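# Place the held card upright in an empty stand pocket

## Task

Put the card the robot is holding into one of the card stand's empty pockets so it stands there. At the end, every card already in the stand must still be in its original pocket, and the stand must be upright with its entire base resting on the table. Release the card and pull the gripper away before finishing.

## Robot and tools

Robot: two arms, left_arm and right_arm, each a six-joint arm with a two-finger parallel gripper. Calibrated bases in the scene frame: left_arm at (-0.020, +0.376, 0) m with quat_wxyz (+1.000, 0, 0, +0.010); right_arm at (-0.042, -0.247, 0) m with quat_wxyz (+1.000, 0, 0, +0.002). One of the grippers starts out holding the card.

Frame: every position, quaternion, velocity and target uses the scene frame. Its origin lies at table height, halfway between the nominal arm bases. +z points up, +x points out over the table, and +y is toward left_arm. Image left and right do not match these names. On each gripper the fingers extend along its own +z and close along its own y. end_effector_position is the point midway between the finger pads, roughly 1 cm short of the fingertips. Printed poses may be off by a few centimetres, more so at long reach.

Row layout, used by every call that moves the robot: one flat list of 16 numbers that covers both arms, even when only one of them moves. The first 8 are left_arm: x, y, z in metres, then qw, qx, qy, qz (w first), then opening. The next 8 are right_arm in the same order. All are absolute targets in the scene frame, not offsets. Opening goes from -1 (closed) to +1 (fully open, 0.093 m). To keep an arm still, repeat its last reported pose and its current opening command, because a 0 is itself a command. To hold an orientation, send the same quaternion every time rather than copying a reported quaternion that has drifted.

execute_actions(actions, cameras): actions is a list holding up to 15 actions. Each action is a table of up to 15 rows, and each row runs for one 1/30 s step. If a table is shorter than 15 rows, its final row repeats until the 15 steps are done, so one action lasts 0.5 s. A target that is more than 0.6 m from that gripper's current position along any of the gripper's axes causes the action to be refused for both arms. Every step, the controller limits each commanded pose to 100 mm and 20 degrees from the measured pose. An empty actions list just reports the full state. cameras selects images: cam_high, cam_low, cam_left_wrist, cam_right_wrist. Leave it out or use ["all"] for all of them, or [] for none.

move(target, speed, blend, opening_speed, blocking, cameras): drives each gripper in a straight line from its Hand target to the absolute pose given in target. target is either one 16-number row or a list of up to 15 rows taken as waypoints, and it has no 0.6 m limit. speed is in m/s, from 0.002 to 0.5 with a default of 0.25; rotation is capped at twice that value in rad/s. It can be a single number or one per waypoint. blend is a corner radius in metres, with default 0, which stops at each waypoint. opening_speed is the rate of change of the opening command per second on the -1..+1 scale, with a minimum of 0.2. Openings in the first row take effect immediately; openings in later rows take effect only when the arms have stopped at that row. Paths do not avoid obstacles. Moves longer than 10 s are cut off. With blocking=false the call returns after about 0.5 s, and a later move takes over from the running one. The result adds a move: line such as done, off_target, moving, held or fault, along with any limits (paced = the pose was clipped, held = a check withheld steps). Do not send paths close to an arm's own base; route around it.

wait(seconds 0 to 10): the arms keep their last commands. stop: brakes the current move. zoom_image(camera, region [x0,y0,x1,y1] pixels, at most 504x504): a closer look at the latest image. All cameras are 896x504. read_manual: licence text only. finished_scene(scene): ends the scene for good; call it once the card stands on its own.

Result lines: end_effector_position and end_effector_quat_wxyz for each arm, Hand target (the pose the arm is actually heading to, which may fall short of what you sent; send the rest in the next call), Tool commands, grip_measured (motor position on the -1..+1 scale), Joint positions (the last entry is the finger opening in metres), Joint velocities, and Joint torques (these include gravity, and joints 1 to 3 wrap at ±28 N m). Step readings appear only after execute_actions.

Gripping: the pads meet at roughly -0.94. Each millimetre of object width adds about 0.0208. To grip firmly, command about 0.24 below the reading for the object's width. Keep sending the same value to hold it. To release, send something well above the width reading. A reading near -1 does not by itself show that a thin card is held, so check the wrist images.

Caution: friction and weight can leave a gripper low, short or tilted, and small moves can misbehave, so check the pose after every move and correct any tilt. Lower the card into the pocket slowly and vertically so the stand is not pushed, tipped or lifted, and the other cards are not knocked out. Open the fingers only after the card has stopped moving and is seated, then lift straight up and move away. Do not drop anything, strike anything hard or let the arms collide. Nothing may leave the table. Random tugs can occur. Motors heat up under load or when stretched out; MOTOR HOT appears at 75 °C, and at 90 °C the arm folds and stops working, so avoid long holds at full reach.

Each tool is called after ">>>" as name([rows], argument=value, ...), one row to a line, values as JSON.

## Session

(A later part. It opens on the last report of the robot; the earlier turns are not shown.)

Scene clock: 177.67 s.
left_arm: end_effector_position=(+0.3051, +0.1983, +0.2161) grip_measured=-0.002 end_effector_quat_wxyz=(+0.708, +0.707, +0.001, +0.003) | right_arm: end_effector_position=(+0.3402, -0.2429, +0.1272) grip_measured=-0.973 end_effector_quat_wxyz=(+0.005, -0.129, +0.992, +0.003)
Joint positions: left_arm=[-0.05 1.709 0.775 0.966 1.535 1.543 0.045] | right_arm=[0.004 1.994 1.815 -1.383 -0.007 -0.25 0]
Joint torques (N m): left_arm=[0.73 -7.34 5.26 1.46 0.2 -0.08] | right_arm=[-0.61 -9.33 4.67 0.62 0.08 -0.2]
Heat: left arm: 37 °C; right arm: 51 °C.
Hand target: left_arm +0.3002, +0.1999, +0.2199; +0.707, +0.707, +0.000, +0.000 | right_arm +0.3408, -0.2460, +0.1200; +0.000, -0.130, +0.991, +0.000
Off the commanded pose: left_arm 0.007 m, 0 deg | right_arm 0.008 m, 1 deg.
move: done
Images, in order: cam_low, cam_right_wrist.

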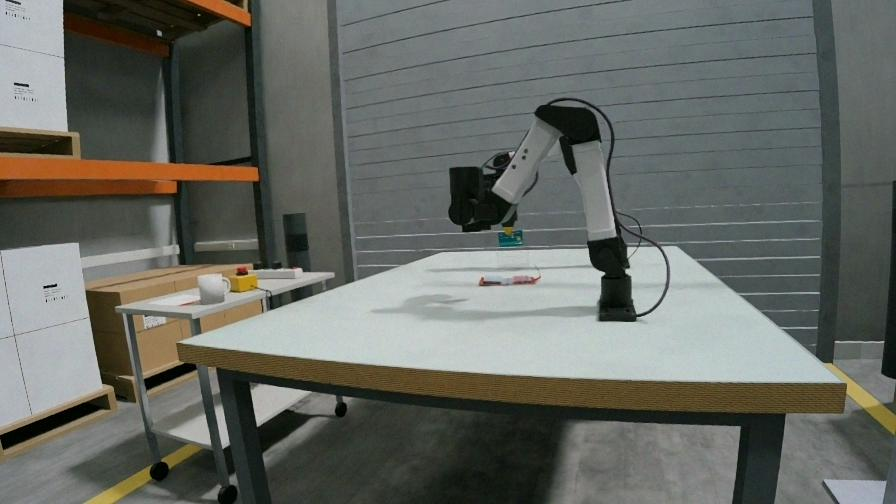

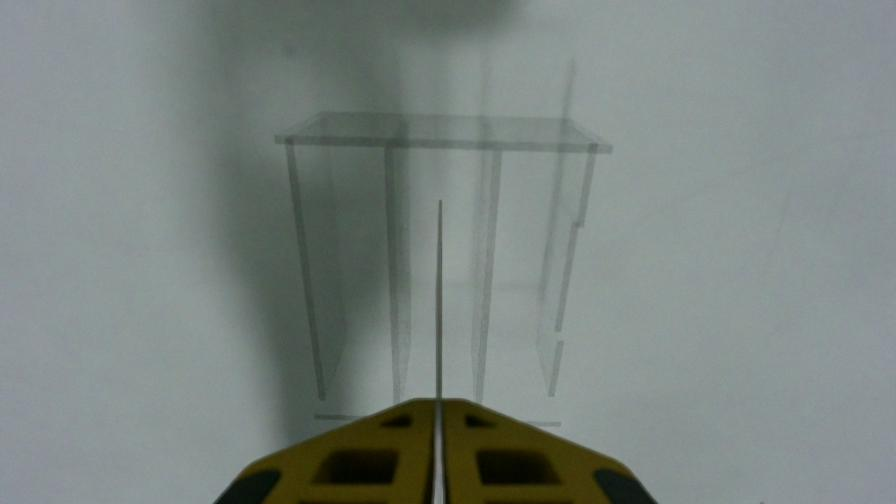

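>>> move([
  [0.30,0.20,0.22,0.707,0.707,0,0,0,0.341,-0.247,0.076,0,-0.1305,0.9914,0,-1],
], speed=0.06, cameras=["cam_low","cam_right_wrist"])

>>> zoom_image(camera="cam_right_wrist", region=[300, 80, 640, 400])

>>> zoom_image(camera="cam_low", region=[460, 190, 570, 300])

Scene clock: 185.80 s.
left_arm: end_effector_position=(+0.3051, +0.1983, +0.2161) grip_measured=-0.002 end_effector_quat_wxyz=(+0.708, +0.707, +0.001, +0.003) | right_arm: end_effector_position=(+0.3414, -0.2438, +0.0855) grip_measured=-0.973 end_effector_quat_wxyz=(+0.008, -0.129, +0.992, +0.003)
Joint positions: left_arm=[-0.05 1.709 0.775 0.966 1.535 1.543 0.045] | right_arm=[0.002 1.996 1.653 -1.212 -0.007 -0.252 0]
Joint torques (N m): left_arm=[0.73 -7.32 5.24 1.46 0.2 -0.08] | right_arm=[-0.64 -8.88 4.66 0.64 0.08 -0.2]
Hand target: left_arm +0.3002, +0.1999, +0.2199; +0.707, +0.707, +0.000, +0.000 | right_arm +0.3408, -0.2470, +0.0762; +0.000, -0.130, +0.991, +0.000
Off the commanded pose: left_arm 0.007 m, 0 deg | right_arm 0.010 m, 1 deg.
move: done
Images, in order: cam_low, cam_right_wrist.

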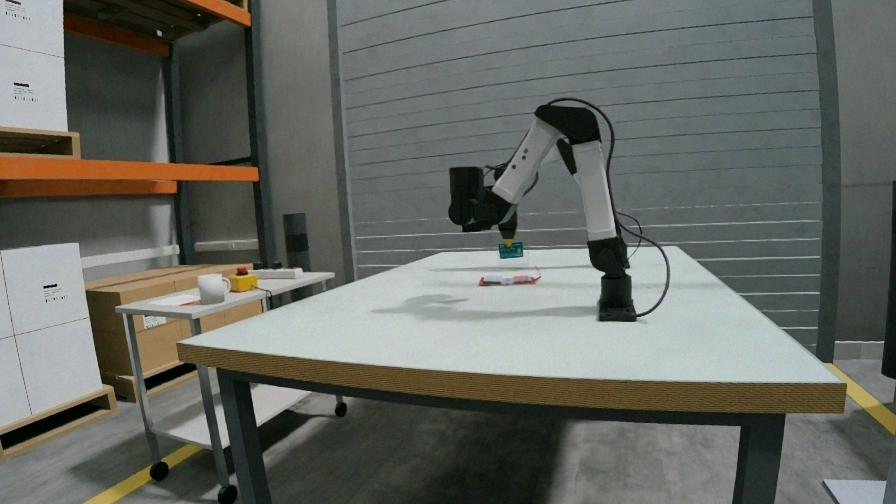

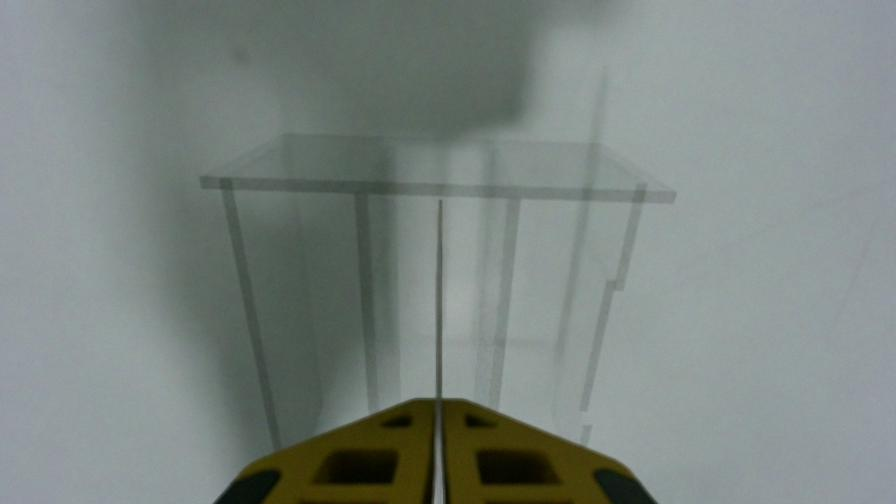

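Scaled by 1.482 from the camera's 896x504 image, which has a finer 1280x720 frame.

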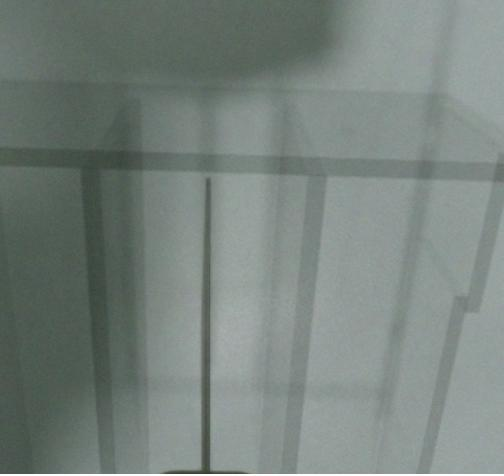

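Scaled by 4.582 from the camera's 896x504 image, which has a finer 1280x720 frame.

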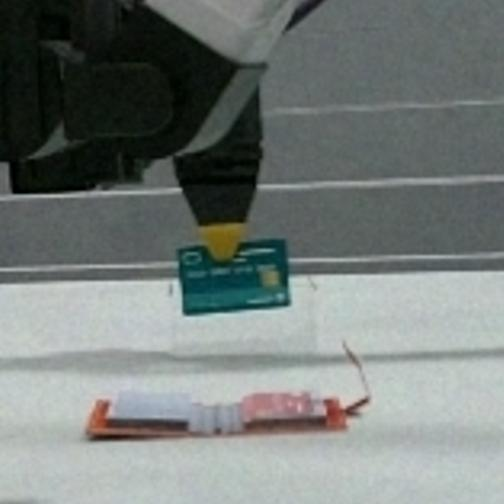

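>>> move([
  [0.30,0.20,0.22,0.707,0.707,0,0,0,0.336,-0.248,0.068,0,-0.1305,0.9914,0,-1],
  [0.30,0.20,0.22,0.707,0.707,0,0,0,0.336,-0.248,0.055,0,-0.1305,0.9914,0,-1],
], speed=0.04, blend=0.005, cameras=["cam_low","cam_right_wrist"])

>>> zoom_image(camera="cam_right_wrist", region=[300, 80, 640, 400])

>>> zoom_image(camera="cam_low", region=[460, 190, 570, 300])

Scene clock: 195.30 s.
left_arm: end_effector_position=(+0.3051, +0.1983, +0.2161) grip_measured=-0.002 end_effector_quat_wxyz=(+0.708, +0.707, +0.001, +0.003) | right_arm: end_effector_position=(+0.3370, -0.2445, +0.0628) grip_measured=-0.973 end_effector_quat_wxyz=(+0.006, -0.129, +0.992, +0.003)
Joint positions: left_arm=[-0.05 1.709 0.775 0.966 1.535 1.543 0.045] | right_arm=[0 1.996 1.562 -1.126 -0.007 -0.255 0]
Joint torques (N m): left_arm=[0.72 -7.34 5.26 1.46 0.2 -0.08] | right_arm=[-0.69 -9.21 4.56 0.57 0.08 -0.2]
Hand target: left_arm +0.3002, +0.1999, +0.2199; +0.707, +0.707, +0.000, +0.000 | right_arm +0.3358, -0.2480, +0.0552; +0.000, -0.130, +0.991, +0.000
Off the commanded pose: left_arm 0.007 m, 0 deg | right_arm 0.009 m, 1 deg.
move: done; blend cut to 0.0048 m at target 1
Images, in order: cam_low, cam_right_wrist.

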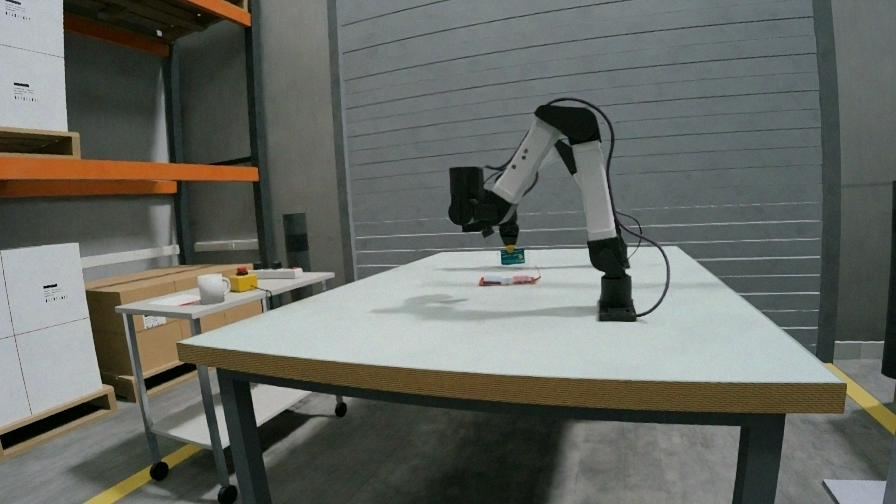

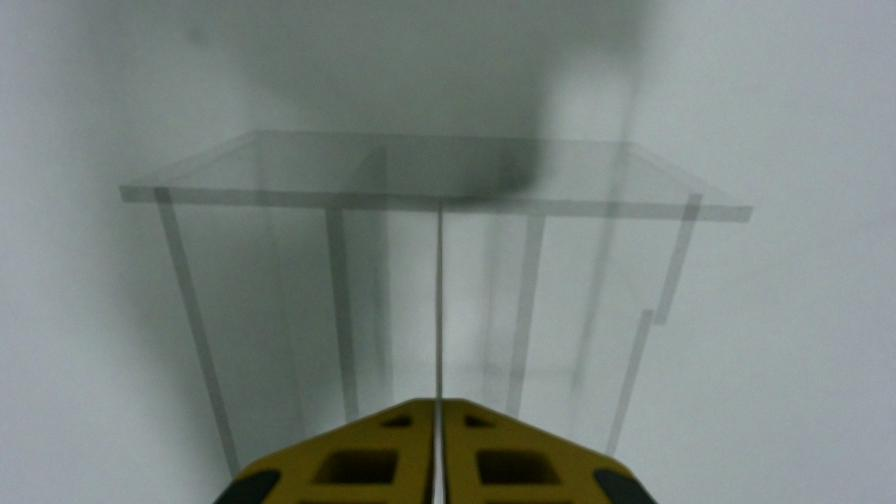

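Scaled by 1.482 from the camera's 896x504 image, which has a finer 1280x720 frame.

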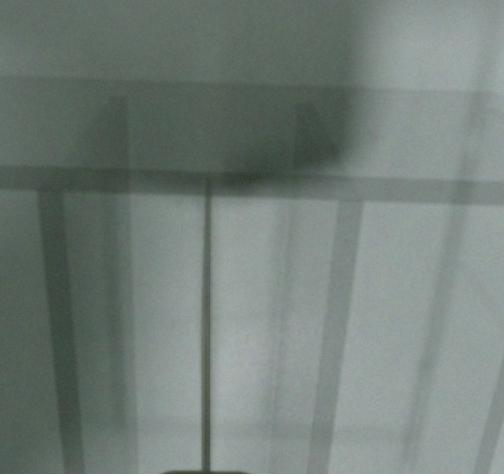

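Scaled by 4.582 from the camera's 896x504 image, which has a finer 1280x720 frame.

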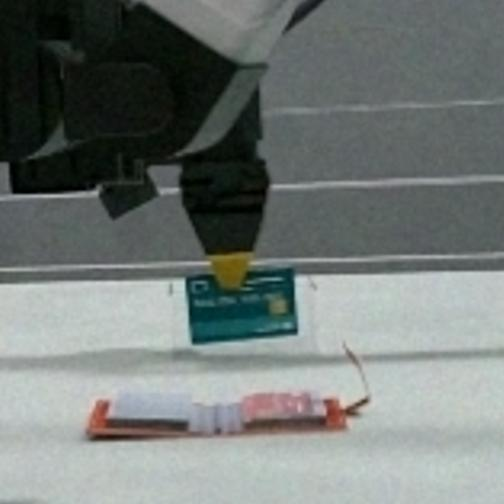

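>>> move([
  [0.30,0.20,0.22,0.707,0.707,0,0,0,0.336,-0.248,0.048,0,-0.1305,0.9914,0,-1],
], speed=0.025, cameras=["cam_low"])

>>> move([
  [0.30,0.20,0.22,0.707,0.707,0,0,0,0.336,-0.248,0.044,0,-0.1305,0.9914,0,-1],
], speed=0.025, cameras=["cam_low"])

>>> zoom_image(camera="cam_low", region=[460, 190, 570, 300])

Scene clock: 201.00 s.
left_arm: end_effector_position=(+0.3051, +0.1983, +0.2161) grip_measured=-0.002 end_effector_quat_wxyz=(+0.708, +0.707, +0.001, +0.003) | right_arm: end_effector_position=(+0.3368, -0.2445, +0.0584) grip_measured=-0.973 end_effector_quat_wxyz=(+0.007, -0.130, +0.992, +0.003)
Joint positions: left_arm=[-0.05 1.709 0.775 0.966 1.535 1.543 0.045] | right_arm=[0 1.996 1.544 -1.105 -0.007 -0.255 0]
Joint torques (N m): left_arm=[0.72 -7.32 5.24 1.46 0.2 -0.08] | right_arm=[-0.7 -8.68 4.4 0.69 0.08 -0.19]
Hand target: left_arm +0.3002, +0.1999, +0.2199; +0.707, +0.707, +0.000, +0.000 | right_arm +0.3358, -0.2479, +0.0482; +0.000, -0.131, +0.991, +0.000
Off the commanded pose: left_arm 0.007 m, 0 deg | right_arm 0.011 m, 1 deg.
move: off_target (right_arm)
Images, in order: cam_low.

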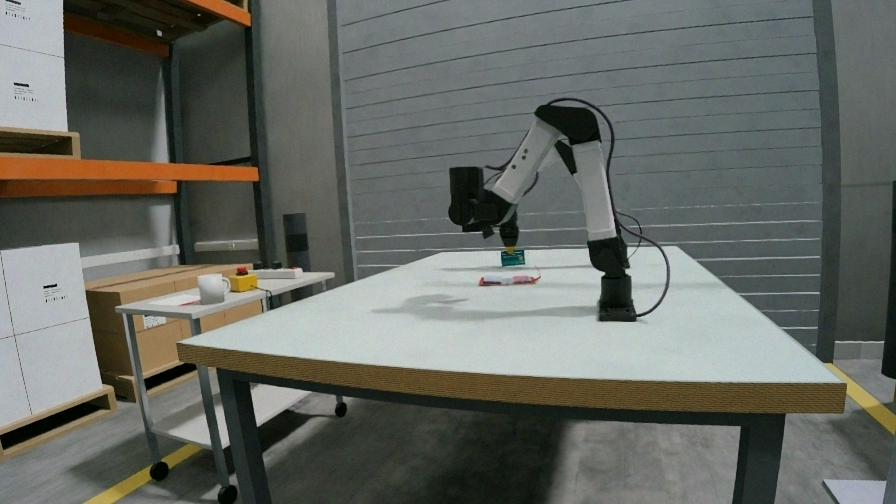

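Scene clock: 201.70 s.
left_arm: end_effector_position=(+0.3051, +0.1983, +0.2161) grip_measured=-0.002 end_effector_quat_wxyz=(+0.708, +0.707, +0.001, +0.003) | right_arm: end_effector_position=(+0.3364, -0.2445, +0.0575) grip_measured=-0.973 end_effector_quat_wxyz=(+0.007, -0.130, +0.992, +0.003)
Joint positions: left_arm=[-0.05 1.709 0.775 0.966 1.535 1.543 0.045] | right_arm=[0 1.996 1.54 -1.102 -0.007 -0.255 0]
Joint torques (N m): left_arm=[0.72 -7.32 5.26 1.46 0.2 -0.08] | right_arm=[-0.69 -8.35 3.82 0.82 0.08 -0.2]
Hand target: left_arm +0.3002, +0.1999, +0.2199; +0.707, +0.707, +0.000, +0.000 | right_arm +0.3356, -0.2479, +0.0444; +0.000, -0.130, +0.991, +0.000
Off the commanded pose: left_arm 0.007 m, 0 deg | right_arm 0.014 m, 1 deg.
move: off_target (right_arm)
Images, in order: cam_low.

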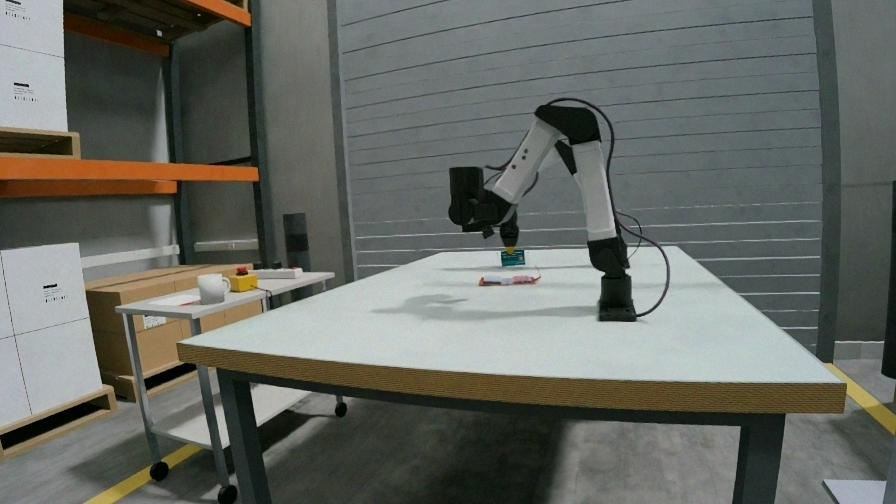

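Scaled by 4.582 from the camera's 896x504 image, which has a finer 1280x720 frame.

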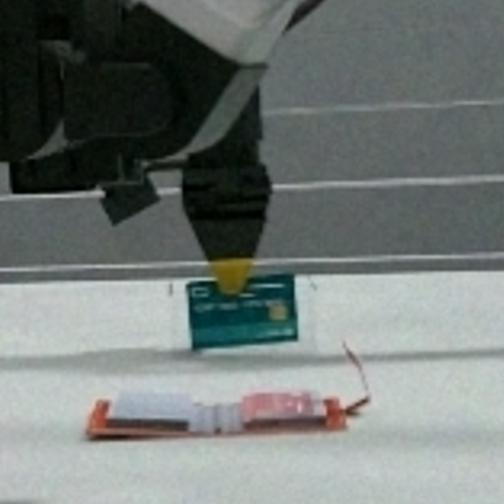

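>>> move([
  [0.30,0.20,0.22,0.707,0.707,0,0,0,0.336,-0.248,0.047,0,-0.1305,0.9914,0,-0.65],
  [0.30,0.20,0.22,0.707,0.707,0,0,0,0.336,-0.248,0.14,0,-0.1305,0.9914,0,-0.65],
], speed=0.08, opening_speed=0.5)

>>> zoom_image(camera="cam_right_wrist", region=[270, 80, 650, 460])

>>> zoom_image(camera="cam_low", region=[460, 190, 570, 300])

Scene clock: 209.90 s.
left_arm: end_effector_position=(+0.3051, +0.1983, +0.2161) grip_measured=-0.002 end_effector_quat_wxyz=(+0.708, +0.707, +0.001, +0.003) | right_arm: end_effector_position=(+0.3339, -0.2447, +0.1306) grip_measured=-0.652 end_effector_quat_wxyz=(-0.009, -0.130, +0.992, +0.005)
Joint positions: left_arm=[-0.05 1.709 0.775 0.966 1.535 1.543 0.045] | right_arm=[0 1.996 1.832 -1.426 -0.007 -0.256 0.014]
Joint torques (N m): left_arm=[0.72 -7.32 5.26 1.47 0.2 -0.07] | right_arm=[-0.68 -11 7.61 0.2 0.07 -0.19]
Hand target: left_arm +0.3002, +0.1999, +0.2199; +0.707, +0.707, +0.000, +0.000 | right_arm +0.3359, -0.2480, +0.1400; +0.000, -0.130, +0.991, +0.000
Off the commanded pose: left_arm 0.007 m, 0 deg | right_arm 0.010 m, 1 deg.
move: done

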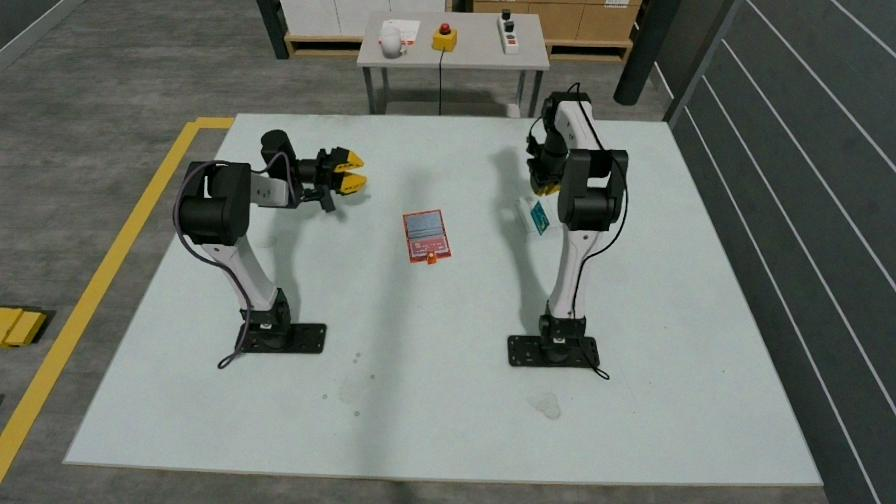

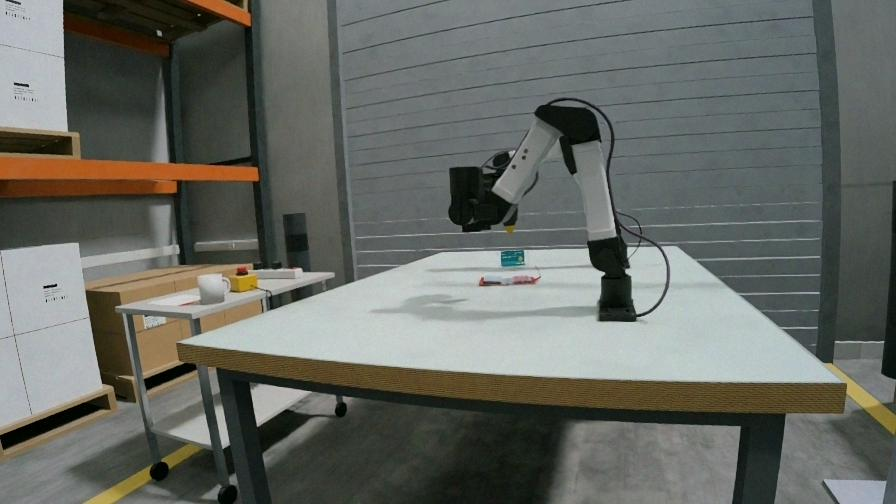

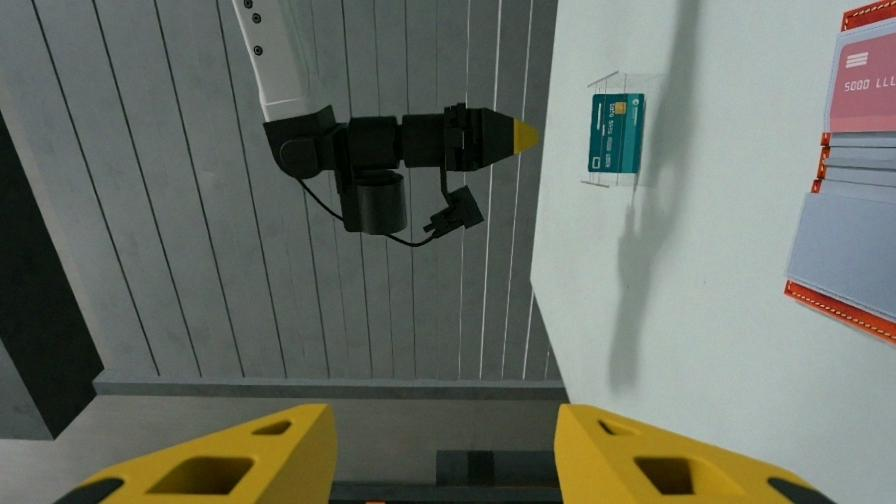

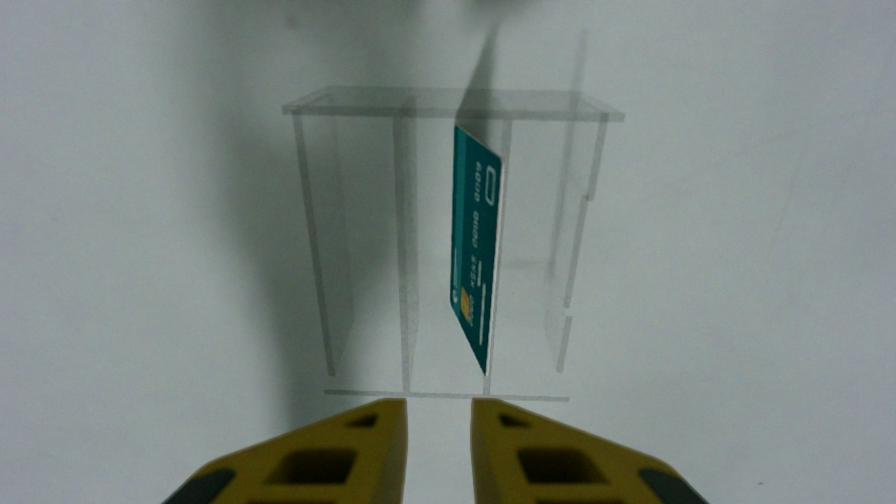

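Scaled by 1.326 from the camera's 896x504 image, which has a finer 1280x720 frame.

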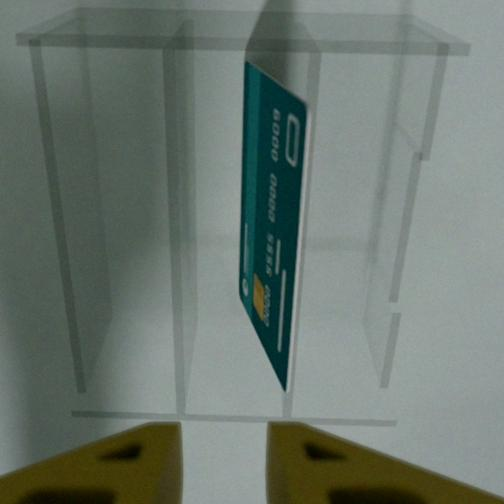

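Scaled by 4.582 from the camera's 896x504 image, which has a finer 1280x720 frame.

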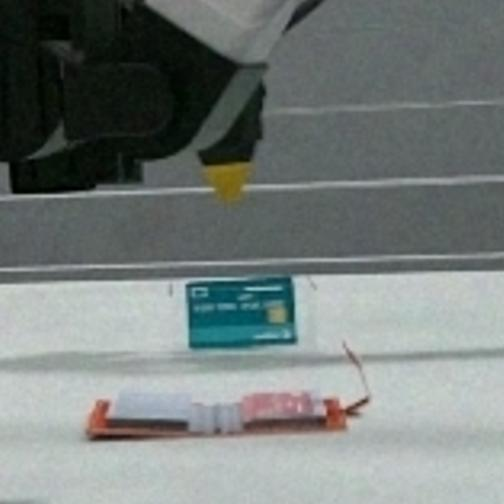

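>>> move(target=[0.30,0.20,0.22,0.707,0.707,0,0,0,0.32,-0.22,0.26,0.2,-0.1,0.97,0,-0.65], speed=0.3, cameras=["cam_low"])

>>> finished_scene(scene=2)

Scene clock: 221.20 s.
left_arm: end_effector_position=(+0.3051, +0.1983, +0.2161) grip_measured=-0.002 end_effector_quat_wxyz=(+0.708, +0.707, +0.001, +0.003) | right_arm: end_effector_position=(+0.3181, -0.2221, +0.2532) grip_measured=-0.652 end_effector_quat_wxyz=(+0.186, -0.103, +0.977, -0.001)
Joint positions: left_arm=[-0.05 1.709 0.775 0.966 1.535 1.543 0.045] | right_arm=[0.061 1.654 1.832 -1.375 -0.012 -0.142 0.014]
Joint torques (N m): left_arm=[0.73 -7.32 5.26 1.46 0.2 -0.07] | right_arm=[0.28 -8.25 6.11 1.49 -0.02 -0.01]
Hand target: left_arm +0.3002, +0.1999, +0.2199; +0.707, +0.707, +0.000, +0.000 | right_arm +0.3198, -0.2200, +0.2600; +0.201, -0.101, +0.974, +0.000
Off the commanded pose: left_arm 0.007 m, 0 deg | right_arm 0.007 m, 2 deg.
move: done
Images, in order: cam_low.

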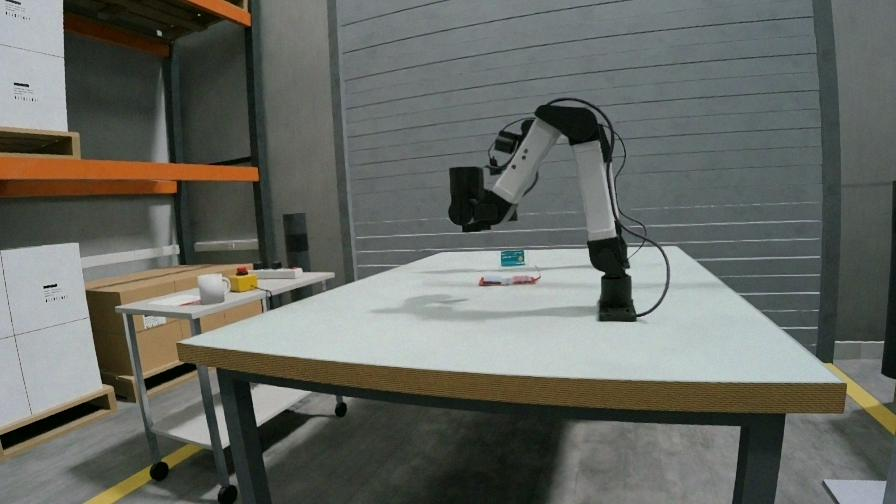

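The scene is finished: the task was done.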